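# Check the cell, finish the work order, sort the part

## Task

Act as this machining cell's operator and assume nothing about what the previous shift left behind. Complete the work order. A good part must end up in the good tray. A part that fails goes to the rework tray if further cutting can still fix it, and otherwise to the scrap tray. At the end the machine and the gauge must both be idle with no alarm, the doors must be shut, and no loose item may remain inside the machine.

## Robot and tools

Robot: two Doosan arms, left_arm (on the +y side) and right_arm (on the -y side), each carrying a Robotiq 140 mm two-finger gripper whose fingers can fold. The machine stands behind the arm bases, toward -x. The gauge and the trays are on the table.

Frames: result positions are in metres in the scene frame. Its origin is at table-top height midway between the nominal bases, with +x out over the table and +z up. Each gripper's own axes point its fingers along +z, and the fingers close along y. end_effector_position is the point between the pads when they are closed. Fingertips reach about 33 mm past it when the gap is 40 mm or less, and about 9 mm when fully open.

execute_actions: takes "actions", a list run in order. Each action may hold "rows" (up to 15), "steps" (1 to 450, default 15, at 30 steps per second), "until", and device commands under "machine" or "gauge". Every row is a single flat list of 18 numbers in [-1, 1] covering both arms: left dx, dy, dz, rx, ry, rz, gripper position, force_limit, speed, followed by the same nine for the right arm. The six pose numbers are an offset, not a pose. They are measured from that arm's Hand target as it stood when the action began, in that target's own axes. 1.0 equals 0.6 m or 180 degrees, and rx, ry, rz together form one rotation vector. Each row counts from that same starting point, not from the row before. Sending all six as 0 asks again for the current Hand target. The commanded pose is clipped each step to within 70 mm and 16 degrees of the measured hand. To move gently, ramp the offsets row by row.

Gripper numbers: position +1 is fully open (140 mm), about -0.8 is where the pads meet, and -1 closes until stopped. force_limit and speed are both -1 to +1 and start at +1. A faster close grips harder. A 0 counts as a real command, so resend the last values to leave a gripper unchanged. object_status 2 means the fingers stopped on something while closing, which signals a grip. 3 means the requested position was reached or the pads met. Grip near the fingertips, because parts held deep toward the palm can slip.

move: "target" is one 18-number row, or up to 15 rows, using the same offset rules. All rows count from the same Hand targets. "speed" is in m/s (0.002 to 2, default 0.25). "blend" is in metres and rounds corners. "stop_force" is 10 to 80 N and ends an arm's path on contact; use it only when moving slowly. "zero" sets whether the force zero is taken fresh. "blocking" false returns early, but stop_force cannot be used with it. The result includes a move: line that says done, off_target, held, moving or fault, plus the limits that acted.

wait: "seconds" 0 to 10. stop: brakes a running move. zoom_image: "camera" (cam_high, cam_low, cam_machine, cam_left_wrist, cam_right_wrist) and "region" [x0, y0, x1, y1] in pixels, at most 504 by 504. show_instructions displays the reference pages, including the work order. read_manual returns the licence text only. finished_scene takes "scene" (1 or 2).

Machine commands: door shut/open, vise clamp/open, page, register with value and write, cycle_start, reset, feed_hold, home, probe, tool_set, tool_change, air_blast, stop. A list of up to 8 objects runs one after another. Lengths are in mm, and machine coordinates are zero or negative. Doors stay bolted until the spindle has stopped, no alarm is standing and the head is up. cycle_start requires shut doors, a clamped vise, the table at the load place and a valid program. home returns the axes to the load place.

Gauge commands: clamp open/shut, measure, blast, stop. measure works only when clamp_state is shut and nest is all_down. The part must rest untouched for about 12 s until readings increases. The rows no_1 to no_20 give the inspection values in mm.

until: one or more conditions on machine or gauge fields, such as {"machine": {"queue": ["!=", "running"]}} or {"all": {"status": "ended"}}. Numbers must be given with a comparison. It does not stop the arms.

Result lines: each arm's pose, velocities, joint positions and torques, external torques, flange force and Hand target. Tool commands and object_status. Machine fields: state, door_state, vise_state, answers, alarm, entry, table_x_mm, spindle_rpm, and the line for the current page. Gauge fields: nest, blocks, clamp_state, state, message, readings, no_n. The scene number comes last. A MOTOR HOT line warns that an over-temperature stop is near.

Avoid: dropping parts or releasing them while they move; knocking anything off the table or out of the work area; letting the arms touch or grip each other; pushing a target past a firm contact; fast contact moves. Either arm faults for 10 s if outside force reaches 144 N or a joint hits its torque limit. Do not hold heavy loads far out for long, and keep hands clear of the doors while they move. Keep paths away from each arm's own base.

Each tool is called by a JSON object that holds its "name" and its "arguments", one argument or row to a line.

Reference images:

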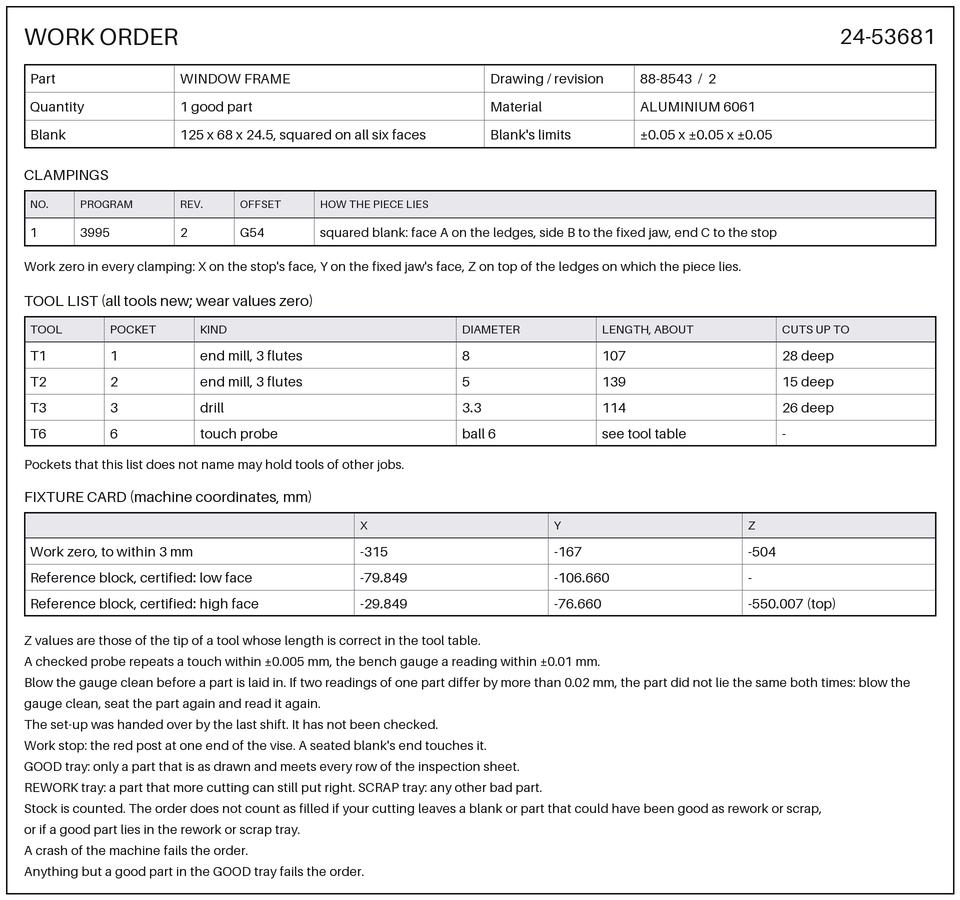

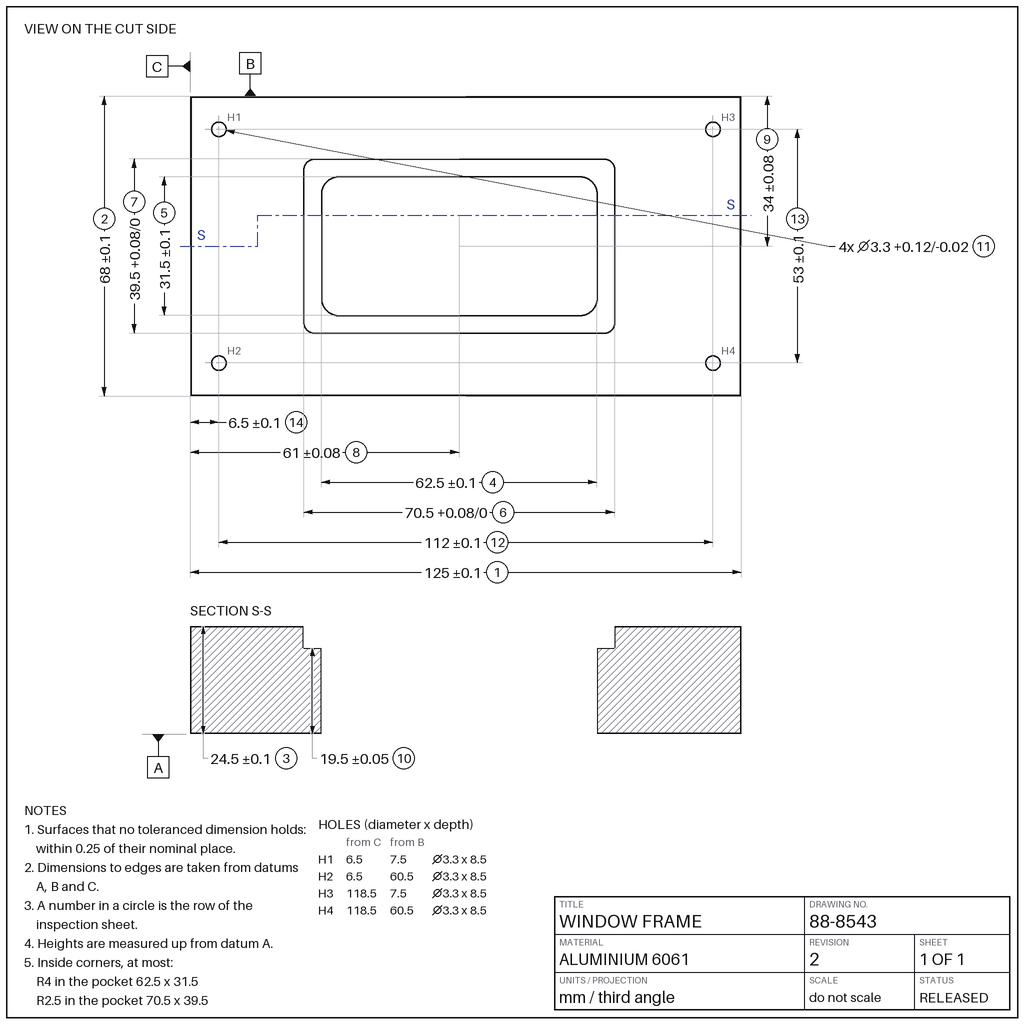

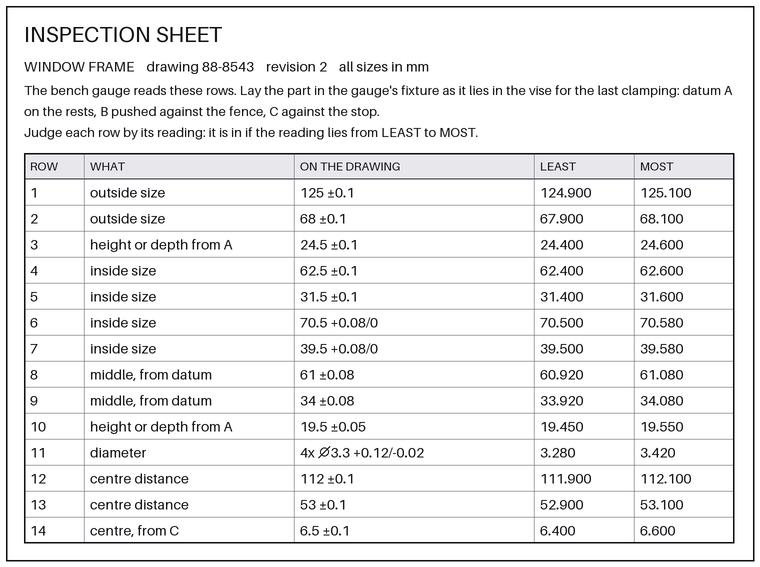

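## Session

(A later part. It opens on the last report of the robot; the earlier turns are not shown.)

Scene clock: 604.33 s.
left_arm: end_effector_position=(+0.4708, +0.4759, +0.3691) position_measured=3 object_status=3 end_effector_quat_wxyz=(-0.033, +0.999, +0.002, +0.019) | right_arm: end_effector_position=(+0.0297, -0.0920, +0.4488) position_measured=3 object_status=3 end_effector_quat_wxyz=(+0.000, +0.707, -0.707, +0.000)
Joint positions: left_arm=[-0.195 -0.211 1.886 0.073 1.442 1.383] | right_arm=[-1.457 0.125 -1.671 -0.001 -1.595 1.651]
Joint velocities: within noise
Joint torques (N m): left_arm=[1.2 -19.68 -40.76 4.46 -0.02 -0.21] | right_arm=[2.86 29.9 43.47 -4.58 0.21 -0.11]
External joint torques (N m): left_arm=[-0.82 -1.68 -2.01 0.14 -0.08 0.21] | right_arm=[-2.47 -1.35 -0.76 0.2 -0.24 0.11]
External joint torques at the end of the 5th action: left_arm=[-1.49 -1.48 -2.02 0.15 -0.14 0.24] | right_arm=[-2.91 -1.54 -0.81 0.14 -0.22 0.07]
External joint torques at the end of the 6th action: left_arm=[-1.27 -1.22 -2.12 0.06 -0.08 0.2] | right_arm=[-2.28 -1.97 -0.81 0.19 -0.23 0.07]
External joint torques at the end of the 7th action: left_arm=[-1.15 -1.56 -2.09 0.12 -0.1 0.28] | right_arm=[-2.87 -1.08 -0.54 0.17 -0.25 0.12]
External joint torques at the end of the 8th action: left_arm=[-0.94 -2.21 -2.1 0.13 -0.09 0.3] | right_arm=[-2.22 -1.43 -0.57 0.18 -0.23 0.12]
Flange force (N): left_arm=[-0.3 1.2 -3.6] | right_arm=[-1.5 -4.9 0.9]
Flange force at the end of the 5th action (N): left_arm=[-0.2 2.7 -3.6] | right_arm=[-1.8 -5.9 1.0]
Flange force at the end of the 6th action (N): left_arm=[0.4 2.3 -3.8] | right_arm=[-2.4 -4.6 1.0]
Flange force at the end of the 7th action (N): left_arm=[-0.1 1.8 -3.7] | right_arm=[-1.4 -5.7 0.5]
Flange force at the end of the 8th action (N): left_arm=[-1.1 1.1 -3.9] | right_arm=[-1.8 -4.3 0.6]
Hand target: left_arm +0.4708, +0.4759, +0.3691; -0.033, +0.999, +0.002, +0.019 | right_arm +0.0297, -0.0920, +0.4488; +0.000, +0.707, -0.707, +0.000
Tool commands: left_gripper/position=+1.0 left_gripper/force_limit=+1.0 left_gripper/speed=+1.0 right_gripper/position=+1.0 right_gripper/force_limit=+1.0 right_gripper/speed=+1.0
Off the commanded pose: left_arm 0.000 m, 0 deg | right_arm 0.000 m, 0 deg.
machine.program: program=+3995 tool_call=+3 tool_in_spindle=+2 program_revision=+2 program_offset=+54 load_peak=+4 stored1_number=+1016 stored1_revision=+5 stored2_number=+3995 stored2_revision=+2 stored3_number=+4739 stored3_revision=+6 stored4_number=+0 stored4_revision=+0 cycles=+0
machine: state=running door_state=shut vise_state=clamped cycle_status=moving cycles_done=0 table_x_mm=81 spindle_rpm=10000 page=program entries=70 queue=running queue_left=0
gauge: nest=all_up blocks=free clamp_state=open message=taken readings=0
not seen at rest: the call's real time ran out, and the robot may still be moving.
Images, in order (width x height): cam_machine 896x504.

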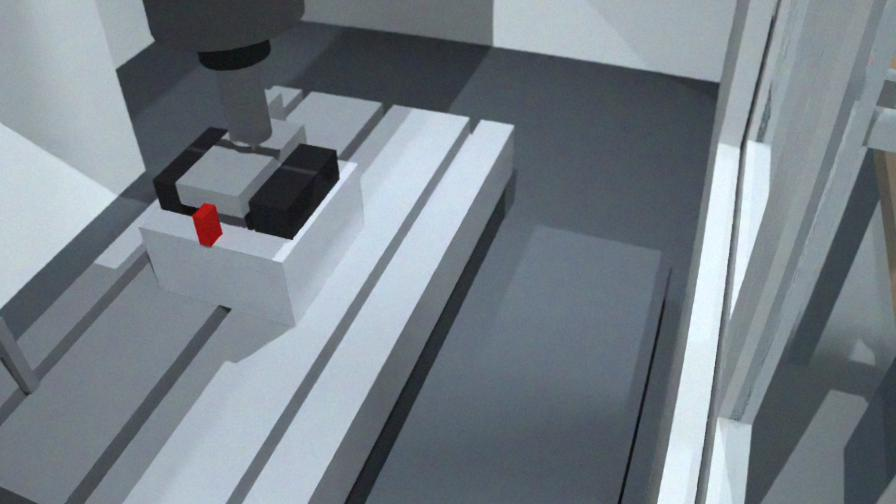

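{"name": "execute_actions", "arguments": {
  "actions": [
    {"steps":450,"until":{"machine":{"state":["!=","running"]}}},
    {"steps":450,"until":{"machine":{"state":["!=","running"]}}},
    {"steps":450,"until":{"machine":{"state":["!=","running"]}}},
    {"steps":450,"until":{"machine":{"state":["!=","running"]}}},
    {"steps":450,"until":{"machine":{"state":["!=","running"]}}},
    {"steps":450,"until":{"machine":{"state":["!=","running"]}}}
  ],
  "cameras": ["cam_machine"]
}}

Scene clock: 694.90 s.
left_arm: end_effector_position=(+0.4708, +0.4759, +0.3691) position_measured=3 object_status=3 end_effector_quat_wxyz=(-0.033, +0.999, +0.002, +0.019) | right_arm: end_effector_position=(+0.0297, -0.0920, +0.4488) position_measured=3 object_status=3 end_effector_quat_wxyz=(+0.000, +0.707, -0.707, +0.000)
Joint positions: left_arm=[-0.195 -0.211 1.886 0.073 1.442 1.383] | right_arm=[-1.457 0.125 -1.671 -0.001 -1.595 1.651]
Joint velocities: within noise
Joint torques (N m): left_arm=[1.64 -19.04 -40.8 4.48 0.04 -0.25] | right_arm=[3.35 29.97 43.47 -4.6 0.17 -0.09]
External joint torques (N m): left_arm=[-1.46 -1.29 -1.79 0.09 -0.16 0.25] | right_arm=[-2.95 -1.28 -0.68 0.22 -0.2 0.09]
External joint torques at the end of the 2nd action: left_arm=[-1.24 -1.9 -2.11 0.11 -0.04 0.27] | right_arm=[-2.59 -1.5 -0.71 0.12 -0.18 0.11]
External joint torques at the end of the 3rd action: left_arm=[-1.26 -1.76 -2.11 0.12 -0.09 0.18] | right_arm=[-2.7 -0.52 -0.41 0.14 -0.22 0.13]
External joint torques at the end of the 4th action: left_arm=[-1.05 -1.51 -1.91 0.11 -0.1 0.21] | right_arm=[-2.57 -1.97 -0.64 0.15 -0.22 0.08]
External joint torques at the end of the 5th action: left_arm=[-1.66 -0.95 -1.85 0.07 -0.11 0.27] | right_arm=[-2.76 -0.39 -0.62 0.17 -0.23 0.05]
Flange force (N): left_arm=[-0.2 2.6 -3.1] | right_arm=[-1.6 -5.9 0.8]
Flange force at the end of the 2nd action (N): left_arm=[-0.7 1.9 -4.0] | right_arm=[-1.8 -5.1 0.9]
Flange force at the end of the 3rd action (N): left_arm=[-0.5 2.2 -3.9] | right_arm=[-0.6 -5.3 0.3]
Flange force at the end of the 4th action (N): left_arm=[-0.3 1.7 -3.4] | right_arm=[-2.7 -5.1 0.7]
Flange force at the end of the 5th action (N): left_arm=[0.4 3.1 -3.3] | right_arm=[-0.2 -5.6 0.7]
Hand target: left_arm +0.4708, +0.4759, +0.3691; -0.033, +0.999, +0.002, +0.019 | right_arm +0.0297, -0.0920, +0.4488; +0.000, +0.707, -0.707, +0.000
Tool commands: left_gripper/position=+1.0 left_gripper/force_limit=+1.0 left_gripper/speed=+1.0 right_gripper/position=+1.0 right_gripper/force_limit=+1.0 right_gripper/speed=+1.0
Off the commanded pose: left_arm 0.000 m, 0 deg | right_arm 0.000 m, 0 deg.
machine.program: program=+3995 tool_call=+3 tool_in_spindle=+2 program_revision=+2 program_offset=+54 load_peak=+4 stored1_number=+1016 stored1_revision=+5 stored2_number=+3995 stored2_revision=+2 stored3_number=+4739 stored3_revision=+6 stored4_number=+0 stored4_revision=+0 cycles=+0
machine: state=running door_state=shut vise_state=clamped cycle_status=moving cycles_done=0 table_x_mm=118 spindle_rpm=10000 page=program entries=70 queue=running queue_left=0
gauge: nest=all_up blocks=free clamp_state=open message=taken readings=0
Images, in order (width x height): cam_machine 896x504.

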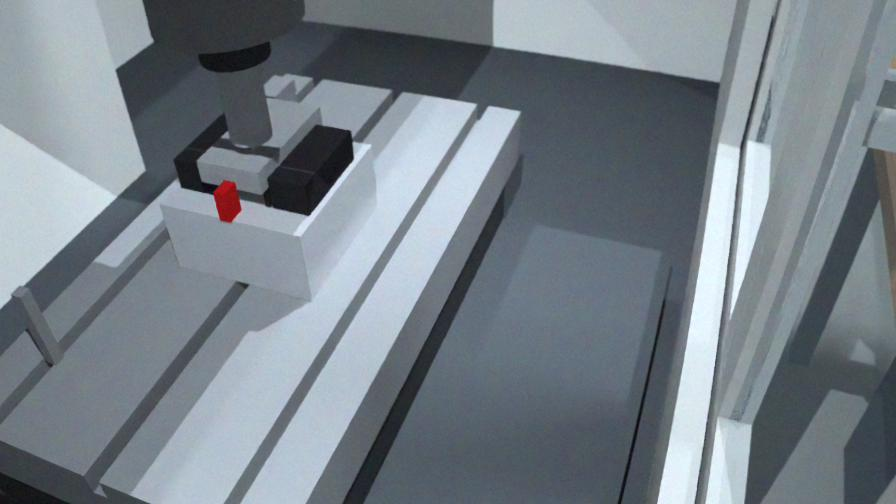

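{"name": "execute_actions", "arguments": {
  "actions": [
    {"steps":450,"until":{"machine":{"state":["!=","running"]}}},
    {"steps":450,"until":{"machine":{"state":["!=","running"]}}},
    {"steps":450,"until":{"machine":{"state":["!=","running"]}}},
    {"steps":450,"until":{"machine":{"state":["!=","running"]}}},
    {"steps":450,"until":{"machine":{"state":["!=","running"]}}},
    {"steps":450,"until":{"machine":{"state":["!=","running"]}}},
    {"steps":450,"until":{"machine":{"state":["!=","running"]}}}
  ],
  "cameras": ["cam_machine"]
}}

{"name": "execute_actions", "arguments": {
  "actions": [
    {"steps":450,"until":{"machine":{"state":["!=","running"]}}},
    {"steps":450,"until":{"machine":{"state":["!=","running"]}}},
    {"steps":450,"until":{"machine":{"state":["!=","running"]}}},
    {"steps":450,"until":{"machine":{"state":["!=","running"]}}},
    {"steps":450,"until":{"machine":{"state":["!=","running"]}}},
    {"steps":450,"until":{"machine":{"state":["!=","running"]}}},
    {"steps":450,"until":{"machine":{"state":["!=","running"]}}}
  ],
  "cameras": ["cam_machine"]
}}

Scene clock: 749.37 s.
left_arm: end_effector_position=(+0.4708, +0.4759, +0.3691) position_measured=3 object_status=3 end_effector_quat_wxyz=(-0.033, +0.999, +0.002, +0.019) | right_arm: end_effector_position=(+0.0297, -0.0920, +0.4488) position_measured=3 object_status=3 end_effector_quat_wxyz=(+0.000, +0.707, -0.707, +0.000)
Joint positions: left_arm=[-0.195 -0.211 1.886 0.073 1.442 1.383] | right_arm=[-1.457 0.125 -1.671 -0.001 -1.595 1.651]
Joint velocities: within noise
Joint torques (N m): left_arm=[1.27 -19.15 -40.65 4.46 -0.03 -0.23] | right_arm=[2.95 29.89 43.55 -4.58 0.22 -0.08]
External joint torques (N m): left_arm=[-0.93 -2.11 -2.17 0.13 -0.07 0.23] | right_arm=[-2.53 -1.35 -0.68 0.18 -0.24 0.08]
External joint torques at the end of the 3rd action: left_arm=[-1.52 -1.84 -2.12 0.17 -0.13 0.25] | right_arm=[-2.65 -0.89 -0.64 0.19 -0.26 0.12]
External joint torques at the end of the 4th action: left_arm=[-1.22 -2.22 -2.1 0.09 -0.05 0.19] | right_arm=[-3.3 -1.14 -0.63 0.14 -0.22 0.1]
External joint torques at the end of the 5th action: left_arm=[-1.65 -1.58 -1.99 0.13 -0.12 0.22] | right_arm=[-2.5 -1.59 -0.63 0.21 -0.23 0.12]
External joint torques at the end of the 6th action: left_arm=[-1.3 -1.45 -2.11 0.08 -0.12 0.27] | right_arm=[-2.78 -1.4 -0.71 0.14 -0.19 0.1]
Flange force (N): left_arm=[-0.9 1.3 -4.0] | right_arm=[-1.6 -5.1 0.8]
Flange force at the end of the 3rd action (N): left_arm=[-0.7 2.6 -3.9] | right_arm=[-0.9 -5.2 0.7]
Flange force at the end of the 4th action (N): left_arm=[-1.3 2.0 -4.0] | right_arm=[-1.5 -6.6 0.7]
Flange force at the end of the 5th action (N): left_arm=[-0.5 3.1 -3.6] | right_arm=[-2.0 -4.9 0.7]
Flange force at the end of the 6th action (N): left_arm=[0.0 2.2 -3.7] | right_arm=[-1.7 -5.5 0.9]
Hand target: left_arm +0.4708, +0.4759, +0.3691; -0.033, +0.999, +0.002, +0.019 | right_arm +0.0297, -0.0920, +0.4488; +0.000, +0.707, -0.707, +0.000
Tool commands: left_gripper/position=+1.0 left_gripper/force_limit=+1.0 left_gripper/speed=+1.0 right_gripper/position=+1.0 right_gripper/force_limit=+1.0 right_gripper/speed=+1.0
Off the commanded pose: left_arm 0.000 m, 0 deg | right_arm 0.000 m, 0 deg.
machine.program: program=+3995 tool_call=+3 tool_in_spindle=+3 program_revision=+2 program_offset=+54 load_peak=+4 stored1_number=+1016 stored1_revision=+5 stored2_number=+3995 stored2_revision=+2 stored3_number=+4739 stored3_revision=+6 stored4_number=+0 stored4_revision=+0 cycles=+1
machine: state=done door_state=shut vise_state=clamped cycle_status=done cycles_done=1 table_x_mm=0 spindle_rpm=0 page=program entries=70 queue=done queue_left=0
gauge: nest=all_up blocks=free clamp_state=open message=taken readings=0
Images, in order (width x height): cam_machine 896x504.

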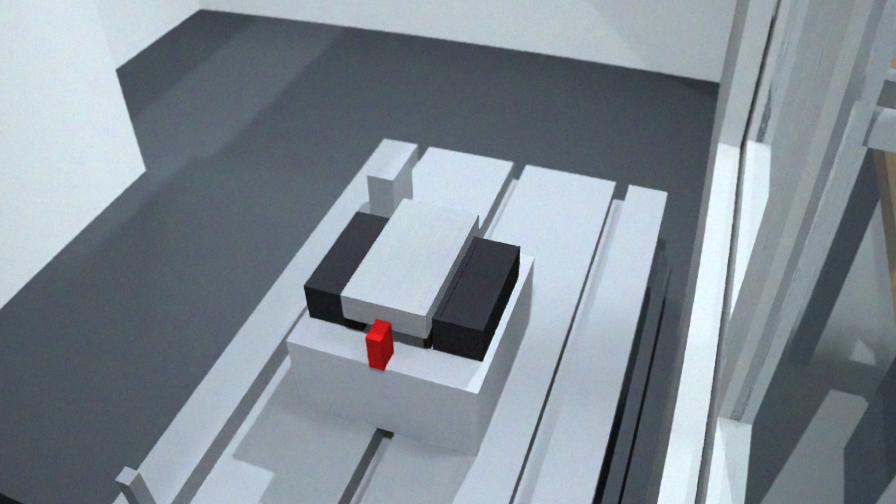

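Scene clock: 749.80 s.
left_arm: end_effector_position=(+0.4708, +0.4759, +0.3691) position_measured=3 object_status=3 end_effector_quat_wxyz=(-0.033, +0.999, +0.002, +0.019) | right_arm: end_effector_position=(+0.0297, -0.0920, +0.4488) position_measured=3 object_status=3 end_effector_quat_wxyz=(+0.000, +0.707, -0.707, +0.000)
Joint positions: left_arm=[-0.195 -0.211 1.886 0.073 1.442 1.383] | right_arm=[-1.457 0.125 -1.671 -0.001 -1.595 1.651]
Joint velocities: within noise
Joint torques (N m): left_arm=[1.44 -19.36 -40.78 4.52 -0.02 -0.24] | right_arm=[3.24 30.05 43.54 -4.56 0.18 -0.09]
External joint torques (N m): left_arm=[-1.13 -1.83 -2.13 0.08 -0.1 0.23] | right_arm=[-2.89 -1.23 -0.72 0.16 -0.22 0.09]
External joint torques at the end of the 3rd action: left_arm=[-1.17 -2.02 -2.29 0.15 -0.09 0.17] | right_arm=[-2.91 -0.46 -0.46 0.19 -0.21 0.09]
External joint torques at the end of the 4th action: left_arm=[-1.5 -1.31 -2.01 0.08 -0.14 0.24] | right_arm=[-2.5 -1.86 -0.96 0.2 -0.23 0.09]
External joint torques at the end of the 5th action: left_arm=[-1.59 -2.05 -2.12 0.16 -0.1 0.22] | right_arm=[-2.65 -1.28 -0.62 0.18 -0.23 0.09]
External joint torques at the end of the 6th action: left_arm=[-1.25 -1.43 -1.85 0.15 -0.09 0.28] | right_arm=[-2.54 -1.61 -0.71 0.15 -0.16 0.07]
Flange force (N): left_arm=[-0.5 1.8 -3.9] | right_arm=[-1.4 -5.8 0.9]
Flange force at the end of the 3rd action (N): left_arm=[-0.7 2.0 -4.2] | right_arm=[-0.5 -5.8 0.4]
Flange force at the end of the 4th action (N): left_arm=[0.0 2.7 -3.5] | right_arm=[-2.0 -5.0 1.3]
Flange force at the end of the 5th action (N): left_arm=[-1.1 2.8 -4.0] | right_arm=[-1.6 -5.3 0.7]
Flange force at the end of the 6th action (N): left_arm=[-0.3 2.0 -3.4] | right_arm=[-2.0 -5.1 0.9]
Hand target: left_arm +0.4708, +0.4759, +0.3691; -0.033, +0.999, +0.002, +0.019 | right_arm +0.0297, -0.0920, +0.4488; +0.000, +0.707, -0.707, +0.000
Tool commands: left_gripper/position=+1.0 left_gripper/force_limit=+1.0 left_gripper/speed=+1.0 right_gripper/position=+1.0 right_gripper/force_limit=+1.0 right_gripper/speed=+1.0
Off the commanded pose: left_arm 0.000 m, 0 deg | right_arm 0.000 m, 0 deg.
machine.program: program=+3995 tool_call=+3 tool_in_spindle=+3 program_revision=+2 program_offset=+54 load_peak=+4 stored1_number=+1016 stored1_revision=+5 stored2_number=+3995 stored2_revision=+2 stored3_number=+4739 stored3_revision=+6 stored4_number=+0 stored4_revision=+0 cycles=+1
machine: state=done door_state=shut vise_state=clamped cycle_status=done cycles_done=1 table_x_mm=0 spindle_rpm=0 page=program entries=70 queue=done queue_left=0
gauge: nest=all_up blocks=free clamp_state=open message=taken readings=0
Images, in order (width x height): cam_machine 896x504.

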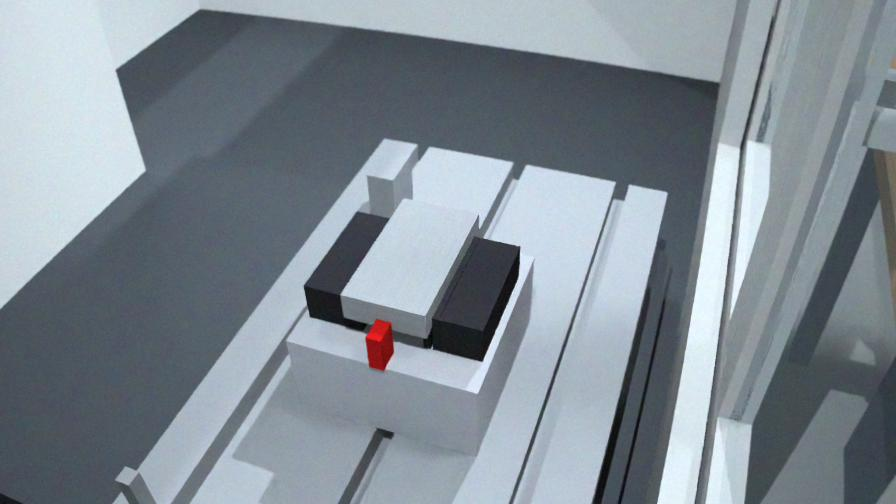

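{"name": "execute_actions", "arguments": {
  "actions": [
    {"machine":[{"register":"tool_call","value":6,"write":true,"page":"measuring"},{"tool_change":true},{"register":"probe_y","value":-203,"write":true},{"register":"probe_x","value":-230.5,"write":true},{"register":"probe_z","value":-482.3,"write":true},{"register":"probe_move_x","value":14,"write":true},{"register":"probe_move_y","value":0,"write":true},{"probe":true}],"steps":450,"until":{"machine":{"queue":["!=","running"]}}},
    {"steps":450,"until":{"machine":{"queue":["!=","running"]}}}
  ],
  "cameras": ["cam_machine"]
}}

{"name": "execute_actions", "arguments": {
  "actions": [
    {"machine":[{"register":"probe_x","value":-280.5,"write":true},{"register":"probe_move_x","value":-14,"write":true},{"probe":true}],"steps":450,"until":{"machine":{"queue":["!=","running"]}}}
  ],
  "cameras": []
}}

{"name": "execute_actions", "arguments": {
  "actions": [
    {"machine":[{"register":"probe_x","value":-255.5,"write":true},{"register":"probe_move_x","value":0,"write":true},{"register":"probe_y","value":-193,"write":true},{"register":"probe_move_y","value":14,"write":true},{"probe":true}],"steps":450,"until":{"machine":{"queue":["!=","running"]}}}
  ],
  "cameras": []
}}

{"name": "execute_actions", "arguments": {
  "actions": [
    {"machine":[{"register":"probe_y","value":-213,"write":true},{"register":"probe_move_y","value":-14,"write":true},{"probe":true}],"steps":450,"until":{"machine":{"queue":["!=","running"]}}}
  ],
  "cameras": []
}}

Scene clock: 765.17 s.
left_arm: end_effector_position=(+0.4708, +0.4759, +0.3691) position_measured=3 object_status=3 end_effector_quat_wxyz=(-0.033, +0.999, +0.002, +0.019) | right_arm: end_effector_position=(+0.0297, -0.0920, +0.4488) position_measured=3 object_status=3 end_effector_quat_wxyz=(+0.000, +0.707, -0.707, +0.000)
Joint positions: left_arm=[-0.195 -0.211 1.886 0.073 1.442 1.383] | right_arm=[-1.457 0.125 -1.671 -0.001 -1.595 1.651]
Joint velocities: within noise
Joint torques (N m): left_arm=[1.67 -18.87 -40.69 4.45 -0.06 -0.24] | right_arm=[2.8 30.01 43.56 -4.58 0.17 -0.08]
External joint torques (N m): left_arm=[-1.39 -2.13 -2.07 0.13 -0.05 0.24] | right_arm=[-2.22 -2.03 -1 0.22 -0.2 0.08]
External joint torques at the end of the 1st action: left_arm=[-1.57 -1.86 -2.37 0.13 -0.08 0.25] | right_arm=[-2.33 -1.01 -0.74 0.14 -0.14 0.13]
Flange force (N): left_arm=[-1.2 2.3 -4.0] | right_arm=[-2.2 -4.4 1.4]
Flange force at the end of the 1st action (N): left_arm=[-0.4 2.7 -4.4] | right_arm=[-0.9 -4.5 1.1]
Hand target: left_arm +0.4708, +0.4759, +0.3691; -0.033, +0.999, +0.002, +0.019 | right_arm +0.0297, -0.0920, +0.4488; +0.000, +0.707, -0.707, +0.000
Tool commands: left_gripper/position=+1.0 left_gripper/force_limit=+1.0 left_gripper/speed=+1.0 right_gripper/position=+1.0 right_gripper/force_limit=+1.0 right_gripper/speed=+1.0
Off the commanded pose: left_arm 0.000 m, 0 deg | right_arm 0.000 m, 0 deg.
machine.measuring: probe_x=-230.500 probe_y=-203.000 probe_z=-482.300 probe_move_x=+14.000 probe_move_y=+0.000 probe_move_z=+0.000 probe_radius=+2.990 probe_off_x=+0.000 probe_off_y=+0.000 setter_z=-520.000 probe_touched=+1 probe_found_x=-220.231 probe_found_y=-203.000 probe_found_z=-482.300 set_length=+113.973 set_diameter=+3.301
machine: state=done door_state=shut vise_state=clamped cycle_status=done cycles_done=1 table_x_mm=0 spindle_rpm=0 page=measuring entries=78 queue=done queue_left=0
gauge: nest=all_up blocks=free clamp_state=open message=taken readings=0
Images, in order (width x height): cam_machine 896x504.

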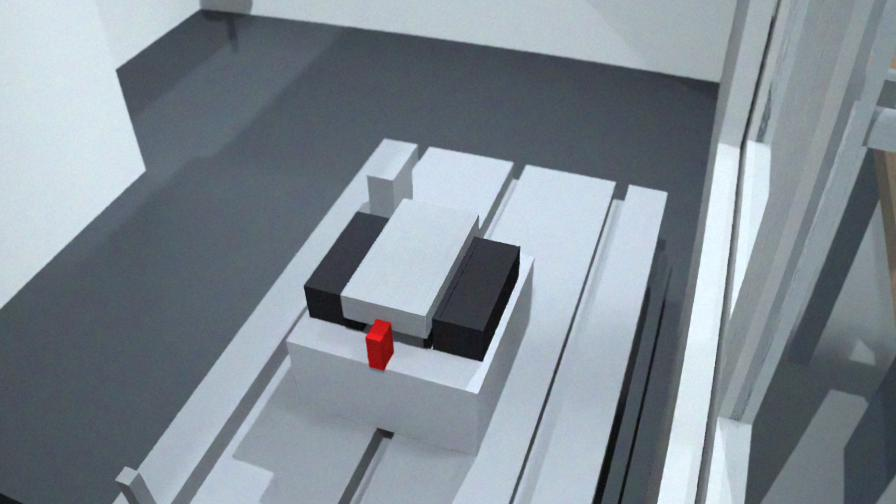

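Scene clock: 772.70 s.
left_arm: end_effector_position=(+0.4708, +0.4759, +0.3691) position_measured=3 object_status=3 end_effector_quat_wxyz=(-0.033, +0.999, +0.002, +0.019) | right_arm: end_effector_position=(+0.0297, -0.0920, +0.4488) position_measured=3 object_status=3 end_effector_quat_wxyz=(+0.000, +0.707, -0.707, +0.000)
Joint positions: left_arm=[-0.195 -0.211 1.886 0.073 1.442 1.383] | right_arm=[-1.457 0.125 -1.671 -0.001 -1.595 1.651]
Joint velocities: within noise
Joint torques (N m): left_arm=[1.54 -19.3 -40.9 4.5 0.03 -0.24] | right_arm=[3.33 29.91 43.31 -4.54 0.2 -0.13]
External joint torques (N m): left_arm=[-1.15 -2.12 -2.01 0.11 -0.14 0.23] | right_arm=[-3.05 -1.07 -0.47 0.14 -0.23 0.13]
Flange force (N): left_arm=[-1.2 1.8 -3.7] | right_arm=[-1.5 -6.0 0.4]
Hand target: left_arm +0.4708, +0.4759, +0.3691; -0.033, +0.999, +0.002, +0.019 | right_arm +0.0297, -0.0920, +0.4488; +0.000, +0.707, -0.707, +0.000
Tool commands: left_gripper/position=+1.0 left_gripper/force_limit=+1.0 left_gripper/speed=+1.0 right_gripper/position=+1.0 right_gripper/force_limit=+1.0 right_gripper/speed=+1.0
Off the commanded pose: left_arm 0.000 m, 0 deg | right_arm 0.000 m, 0 deg.
machine.measuring: probe_x=-280.500 probe_y=-203.000 probe_z=-482.300 probe_move_x=-14.000 probe_move_y=+0.000 probe_move_z=+0.000 probe_radius=+2.990 probe_off_x=+0.000 probe_off_y=+0.000 setter_z=-520.000 probe_touched=+1 probe_found_x=-290.773 probe_found_y=-203.000 probe_found_z=-482.300 set_length=+113.973 set_diameter=+3.301
machine: state=done door_state=shut vise_state=clamped cycle_status=done cycles_done=1 table_x_mm=0 spindle_rpm=0 page=measuring entries=81 queue=done queue_left=0
gauge: nest=all_up blocks=free clamp_state=open message=taken readings=0
No camera images: "cameras" was empty.

Scene clock: 780.47 s.
left_arm: end_effector_position=(+0.4708, +0.4759, +0.3691) position_measured=3 object_status=3 end_effector_quat_wxyz=(-0.033, +0.999, +0.002, +0.019) | right_arm: end_effector_position=(+0.0297, -0.0920, +0.4488) position_measured=3 object_status=3 end_effector_quat_wxyz=(+0.000, +0.707, -0.707, +0.000)
Joint positions: left_arm=[-0.195 -0.211 1.886 0.073 1.442 1.383] | right_arm=[-1.457 0.125 -1.671 -0.001 -1.595 1.651]
Joint velocities: within noise
Joint torques (N m): left_arm=[1.95 -19.3 -40.69 4.5 0.03 -0.21] | right_arm=[3.23 29.75 43.55 -4.57 0.22 -0.1]
External joint torques (N m): left_arm=[-1.61 -1.86 -2.2 0.11 -0.14 0.21] | right_arm=[-3.05 -0.75 -0.69 0.16 -0.26 0.1]
Flange force (N): left_arm=[-0.7 2.9 -4.0] | right_arm=[-0.7 -6.1 0.8]
Hand target: left_arm +0.4708, +0.4759, +0.3691; -0.033, +0.999, +0.002, +0.019 | right_arm +0.0297, -0.0920, +0.4488; +0.000, +0.707, -0.707, +0.000
Tool commands: left_gripper/position=+1.0 left_gripper/force_limit=+1.0 left_gripper/speed=+1.0 right_gripper/position=+1.0 right_gripper/force_limit=+1.0 right_gripper/speed=+1.0
Off the commanded pose: left_arm 0.000 m, 0 deg | right_arm 0.000 m, 0 deg.
machine.measuring: probe_x=-255.500 probe_y=-193.000 probe_z=-482.300 probe_move_x=+0.000 probe_move_y=+14.000 probe_move_z=+0.000 probe_radius=+2.990 probe_off_x=+0.000 probe_off_y=+0.000 setter_z=-520.000 probe_touched=+1 probe_found_x=-255.500 probe_found_y=-183.232 probe_found_z=-482.300 set_length=+113.973 set_diameter=+3.301
machine: state=done door_state=shut vise_state=clamped cycle_status=done cycles_done=1 table_x_mm=0 spindle_rpm=0 page=measuring entries=86 queue=done queue_left=0
gauge: nest=all_up blocks=free clamp_state=open message=taken readings=0
No camera images: "cameras" was empty.

Scene clock: 787.93 s.
left_arm: end_effector_position=(+0.4708, +0.4759, +0.3691) position_measured=3 object_status=3 end_effector_quat_wxyz=(-0.033, +0.999, +0.002, +0.019) | right_arm: end_effector_position=(+0.0297, -0.0920, +0.4488) position_measured=3 object_status=3 end_effector_quat_wxyz=(+0.000, +0.707, -0.707, +0.000)
Joint positions: left_arm=[-0.195 -0.211 1.886 0.073 1.442 1.383] | right_arm=[-1.457 0.125 -1.671 -0.001 -1.595 1.651]
Joint velocities: within noise
Joint torques (N m): left_arm=[1.29 -18.93 -40.86 4.42 0 -0.18] | right_arm=[3 30.22 43.44 -4.58 0.22 -0.1]
External joint torques (N m): left_arm=[-1.04 -1.75 -1.9 0.18 -0.12 0.17] | right_arm=[-2.76 -1.7 -0.83 0.19 -0.26 0.1]
Flange force (N): left_arm=[-0.7 1.7 -3.4] | right_arm=[-2.0 -5.5 1.0]
Hand target: left_arm +0.4708, +0.4759, +0.3691; -0.033, +0.999, +0.002, +0.019 | right_arm +0.0297, -0.0920, +0.4488; +0.000, +0.707, -0.707, +0.000
Tool commands: left_gripper/position=+1.0 left_gripper/force_limit=+1.0 left_gripper/speed=+1.0 right_gripper/position=+1.0 right_gripper/force_limit=+1.0 right_gripper/speed=+1.0
Off the commanded pose: left_arm 0.000 m, 0 deg | right_arm 0.000 m, 0 deg.
machine.measuring: probe_x=-255.500 probe_y=-213.000 probe_z=-482.300 probe_move_x=+0.000 probe_move_y=-14.000 probe_move_z=+0.000 probe_radius=+2.990 probe_off_x=+0.000 probe_off_y=+0.000 setter_z=-520.000 probe_touched=+1 probe_found_x=-255.500 probe_found_y=-222.772 probe_found_z=-482.300 set_length=+113.973 set_diameter=+3.301
machine: state=done door_state=shut vise_state=clamped cycle_status=done cycles_done=1 table_x_mm=0 spindle_rpm=0 page=measuring entries=89 queue=done queue_left=0
gauge: nest=all_up blocks=free clamp_state=open message=taken readings=0
No camera images: "cameras" was empty.

{"name": "execute_actions", "arguments": {
  "actions": [
    {"machine":{"door":"open"},"steps":200,"until":{"machine":{"door_state":"open"}}}
  ]
}}

Scene clock: 789.73 s.
left_arm: end_effector_position=(+0.4708, +0.4759, +0.3691) position_measured=3 object_status=3 end_effector_quat_wxyz=(-0.033, +0.999, +0.002, +0.019) | right_arm: end_effector_position=(+0.0297, -0.0920, +0.4488) position_measured=3 object_status=3 end_effector_quat_wxyz=(+0.000, +0.707, -0.707, +0.000)
Joint positions: left_arm=[-0.195 -0.211 1.886 0.073 1.442 1.383] | right_arm=[-1.457 0.125 -1.671 -0.001 -1.595 1.651]
Joint velocities: within noise
Joint torques (N m): left_arm=[1.83 -19.54 -40.78 4.44 -0.05 -0.21] | right_arm=[2.92 30.06 43.53 -4.57 0.19 -0.11]
External joint torques (N m): left_arm=[-1.62 -0.71 -1.69 0.12 -0.07 0.2] | right_arm=[-2.58 -1.37 -0.68 0.17 -0.22 0.11]
Flange force (N): left_arm=[0.5 3.2 -3.0] | right_arm=[-1.6 -5.1 0.8]
Hand target: left_arm +0.4708, +0.4759, +0.3691; -0.033, +0.999, +0.002, +0.019 | right_arm +0.0297, -0.0920, +0.4488; +0.000, +0.707, -0.707, +0.000
Tool commands: left_gripper/position=+1.0 left_gripper/force_limit=+1.0 left_gripper/speed=+1.0 right_gripper/position=+1.0 right_gripper/force_limit=+1.0 right_gripper/speed=+1.0
Off the commanded pose: left_arm 0.000 m, 0 deg | right_arm 0.000 m, 0 deg.
machine.measuring: probe_x=-255.500 probe_y=-213.000 probe_z=-482.300 probe_move_x=+0.000 probe_move_y=-14.000 probe_move_z=+0.000 probe_radius=+2.990 probe_off_x=+0.000 probe_off_y=+0.000 setter_z=-520.000 probe_touched=+1 probe_found_x=-255.500 probe_found_y=-222.772 probe_found_z=-482.300 set_length=+113.973 set_diameter=+3.301
machine: state=done door_state=open vise_state=clamped cycle_status=done cycles_done=1 table_x_mm=0 spindle_rpm=0 page=measuring entries=89 queue=running queue_left=0
gauge: nest=all_up blocks=free clamp_state=open message=taken readings=0
camera_calibration:
cam_right_wrist: T_world_to_cam=[[-0.99998, -0.00169899, 0.0061328, 0.0340091], [0.000356827, 0.947217, 0.320592, -0.056039], [-0.00635377, 0.320588, -0.947197, 0.59751], [0, 0, 0, 1]] pos_world=[0.0378249, -0.138416, 0.583717]

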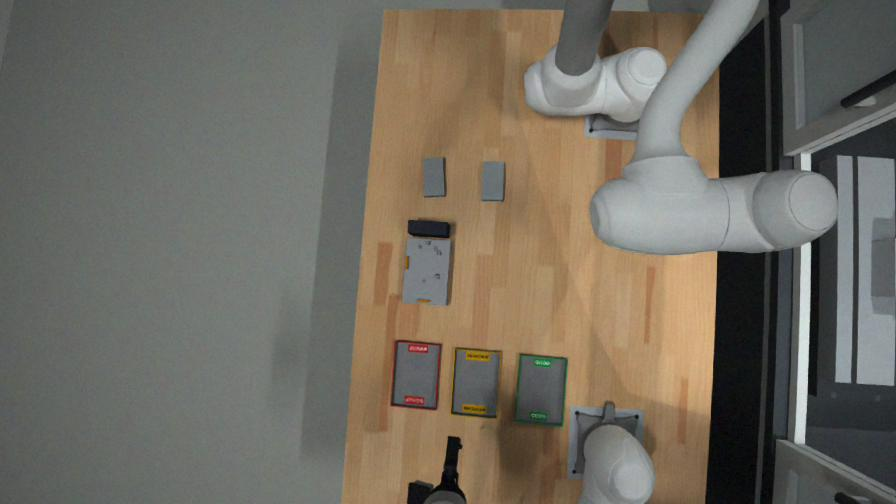

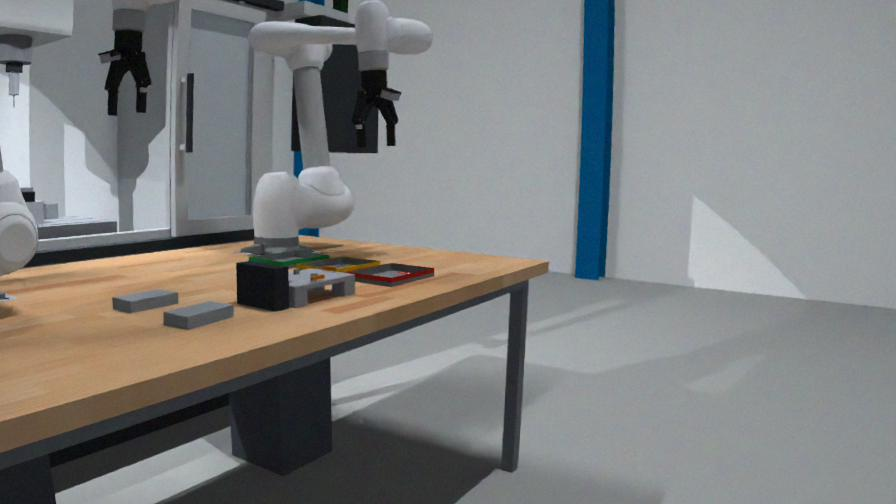

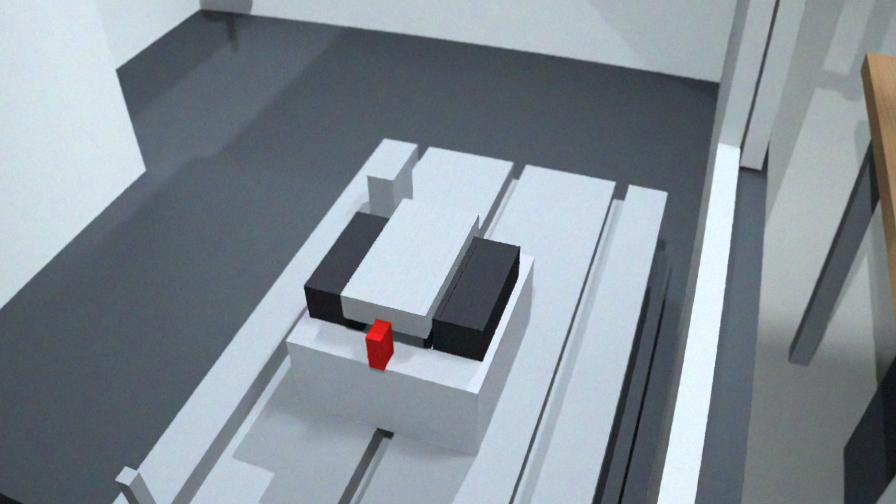

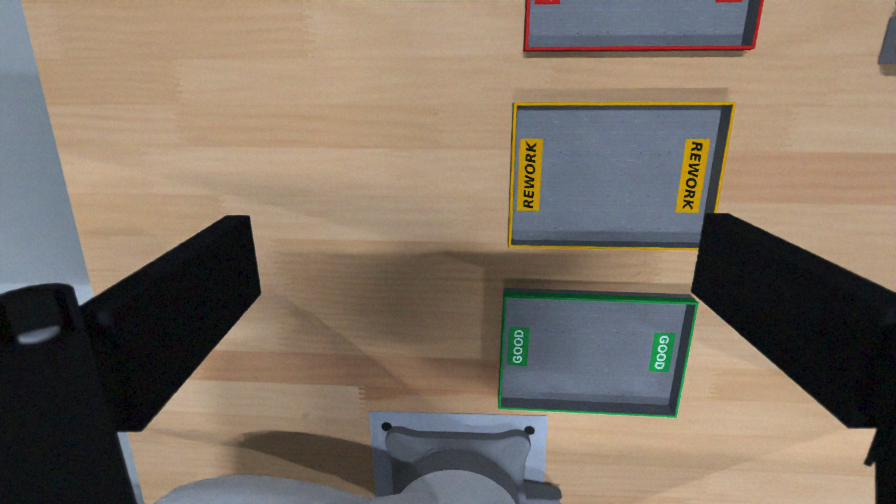

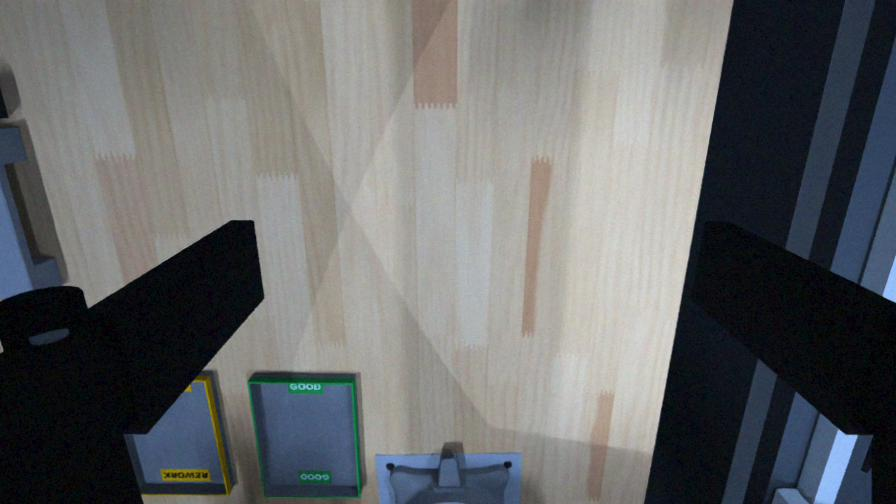

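{"name": "move", "arguments": {
  "target": [0,0,0,0,0,0,1,1,1,0.783,-0.733,0.1,0,0,0,1,1,1],
  "speed": 0.3,
  "cameras": []
}}

{"name": "move", "arguments": {
  "target": [-0.697,0.813,-0.214,-0.026,0.007,0.5009,1,1,1,0,0,0,0,0,0,1,1,1],
  "speed": 0.3
}}

Scene clock: 796.43 s.
left_arm: end_effector_position=(+0.4708, +0.4759, +0.3691) position_measured=3 object_status=3 end_effector_quat_wxyz=(-0.033, +0.999, +0.002, +0.019) | right_arm: end_effector_position=(+0.4698, -0.5616, +0.3890) position_measured=3 object_status=3 end_effector_quat_wxyz=(+0.000, +0.707, -0.707, +0.000)
Joint positions: left_arm=[-0.195 -0.211 1.886 0.073 1.442 1.383] | right_arm=[-2.999 0.2 -1.84 0 -1.501 0.109]
Joint velocities: within noise
Joint torques (N m): left_arm=[1.81 -19.19 -40.88 4.49 -0.07 -0.21] | right_arm=[3.05 23.49 43.54 -4.61 0.22 -0.13]
External joint torques (N m): left_arm=[-1.52 -1.64 -1.86 0.1 -0.05 0.2] | right_arm=[-2.9 -1.33 -0.7 0.19 -0.24 0.13]
Flange force (N): left_arm=[-0.8 2.8 -3.5] | right_arm=[6.3 -1.9 0.9]
Hand target: left_arm +0.4708, +0.4759, +0.3691; -0.033, +0.999, +0.002, +0.019 | right_arm +0.4698, -0.5616, +0.3890; +0.000, +0.707, -0.707, +0.000
Off the commanded pose: left_arm 0.000 m, 0 deg | right_arm 0.000 m, 0 deg.
machine.measuring: probe_x=-255.500 probe_y=-213.000 probe_z=-482.300 probe_move_x=+0.000 probe_move_y=-14.000 probe_move_z=+0.000 probe_radius=+2.990 probe_off_x=+0.000 probe_off_y=+0.000 setter_z=-520.000 probe_touched=+1 probe_found_x=-255.500 probe_found_y=-222.772 probe_found_z=-482.300 set_length=+113.973 set_diameter=+3.301
machine: state=done door_state=open vise_state=clamped cycle_status=done cycles_done=1 table_x_mm=0 spindle_rpm=0 page=measuring entries=89 queue=done queue_left=0
gauge: nest=all_up blocks=free clamp_state=open message=taken readings=0
move: done
No camera images: "cameras" was empty.

Scene clock: 799.50 s.
left_arm: end_effector_position=(+0.0509, -0.0207, +0.4489) position_measured=3 object_status=3 end_effector_quat_wxyz=(+0.000, +0.707, -0.707, -0.001) | right_arm: end_effector_position=(+0.4698, -0.5616, +0.3890) position_measured=3 object_status=3 end_effector_quat_wxyz=(+0.000, +0.707, -0.707, +0.000)
Joint positions: left_arm=[-1.622 -0.073 1.624 -0.001 1.591 1.538] | right_arm=[-2.999 0.2 -1.84 0 -1.501 0.109]
Joint velocities: within noise
Joint torques (N m): left_arm=[1.39 -33.59 -40.51 4.29 0.08 -0.09] | right_arm=[2.8 23.27 43.39 -4.58 0.23 -0.11]
External joint torques (N m): left_arm=[-1.07 -3.06 -2.58 0.14 -0.1 0.09] | right_arm=[-2.56 -1.59 -0.69 0.17 -0.24 0.11]
Flange force (N): left_arm=[-1.2 2.0 -4.4] | right_arm=[5.5 -2.3 0.9]
Hand target: left_arm +0.0509, -0.0207, +0.4489; +0.000, +0.707, -0.707, -0.001 | right_arm +0.4698, -0.5616, +0.3890; +0.000, +0.707, -0.707, +0.000
Off the commanded pose: left_arm 0.000 m, 0 deg | right_arm 0.000 m, 0 deg.
machine.measuring: probe_x=-255.500 probe_y=-213.000 probe_z=-482.300 probe_move_x=+0.000 probe_move_y=-14.000 probe_move_z=+0.000 probe_radius=+2.990 probe_off_x=+0.000 probe_off_y=+0.000 setter_z=-520.000 probe_touched=+1 probe_found_x=-255.500 probe_found_y=-222.772 probe_found_z=-482.300 set_length=+113.973 set_diameter=+3.301
machine: state=done door_state=open vise_state=clamped cycle_status=done cycles_done=1 table_x_mm=0 spindle_rpm=0 page=measuring entries=89 queue=done queue_left=0
gauge: nest=all_up blocks=free clamp_state=open message=taken readings=0
move: done
camera_calibration:
cam_left_wrist: T_world_to_cam=[[-0.999981, 0.00618139, -0.000196689, 0.0620785], [0.00575172, 0.941219, 0.337748, -0.127099], [0.00227288, 0.337741, -0.941236, 0.571724], [0, 0, 0, 1]] pos_world=[0.0615089, -0.0738496, 0.581067]
cam_right_wrist: T_world_to_cam=[[-0.99998, -0.00169899, 0.0061328, 0.473668], [0.000356827, 0.947217, 0.320592, 0.407756], [-0.00635377, 0.320588, -0.947197, 0.694307], [0, 0, 0, 1]] pos_world=[0.477925, -0.608016, 0.524017]

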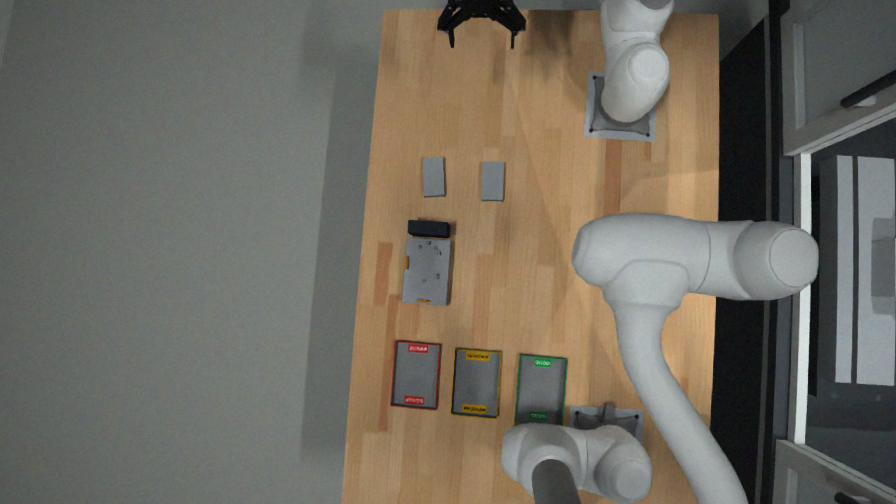

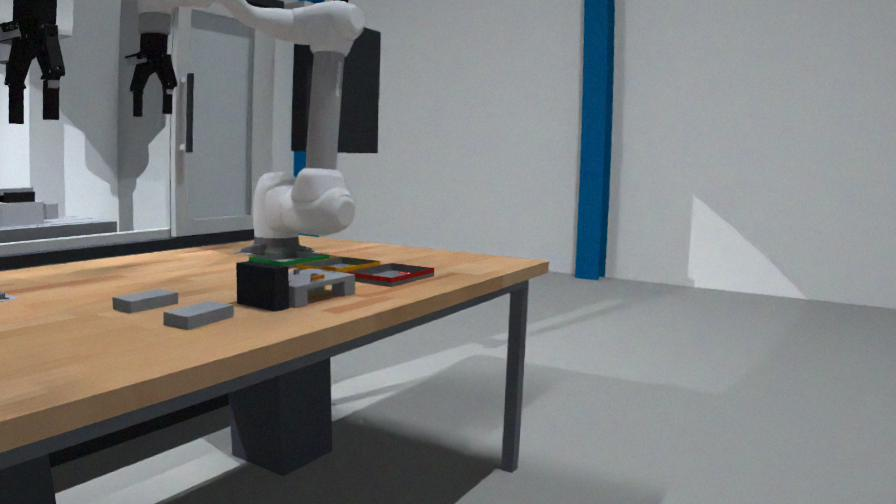

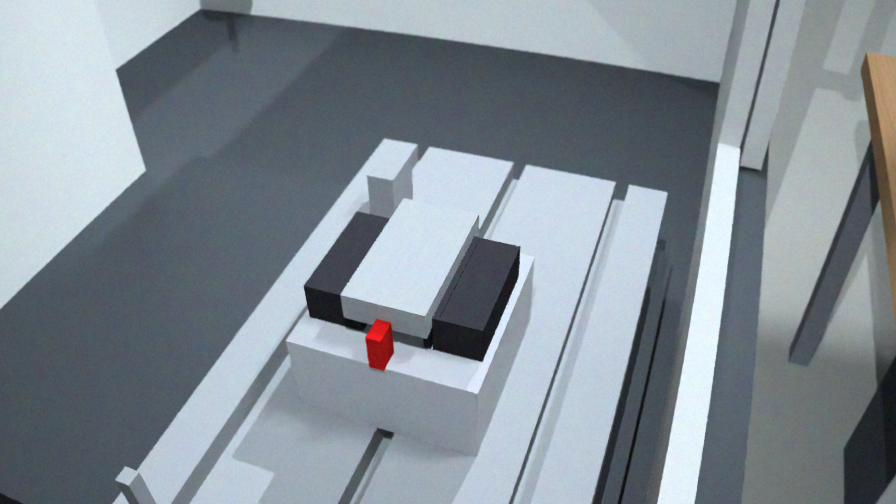

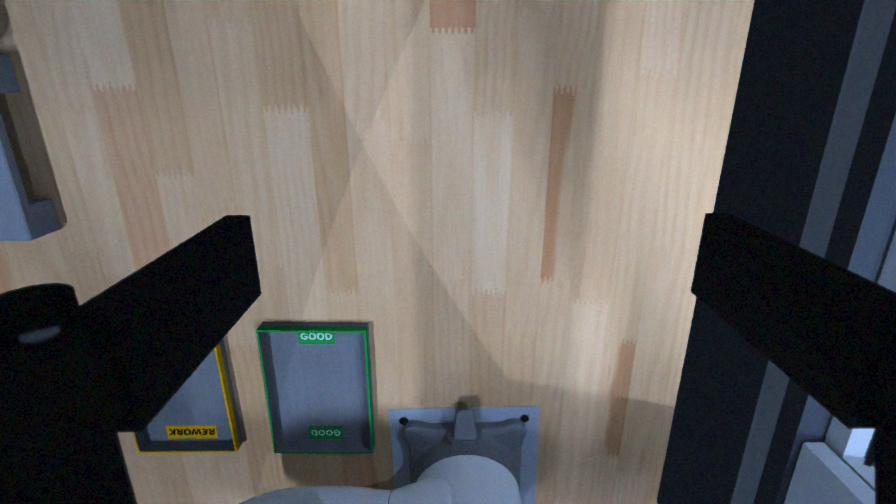

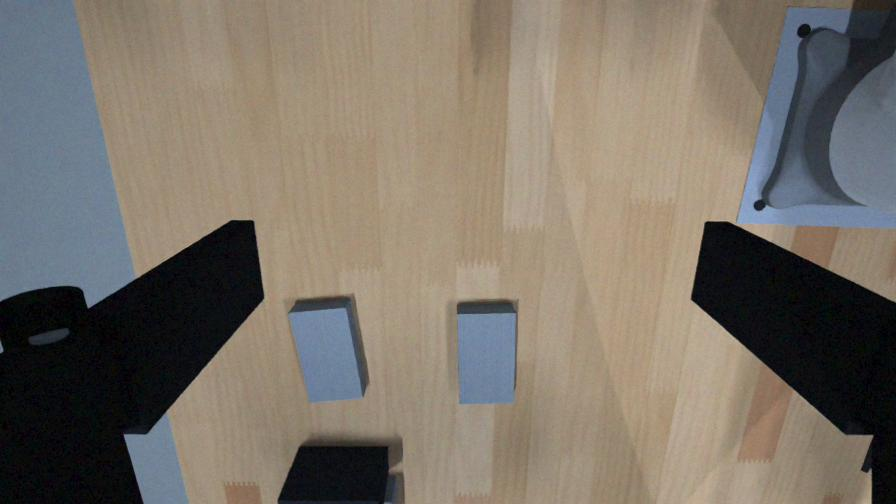

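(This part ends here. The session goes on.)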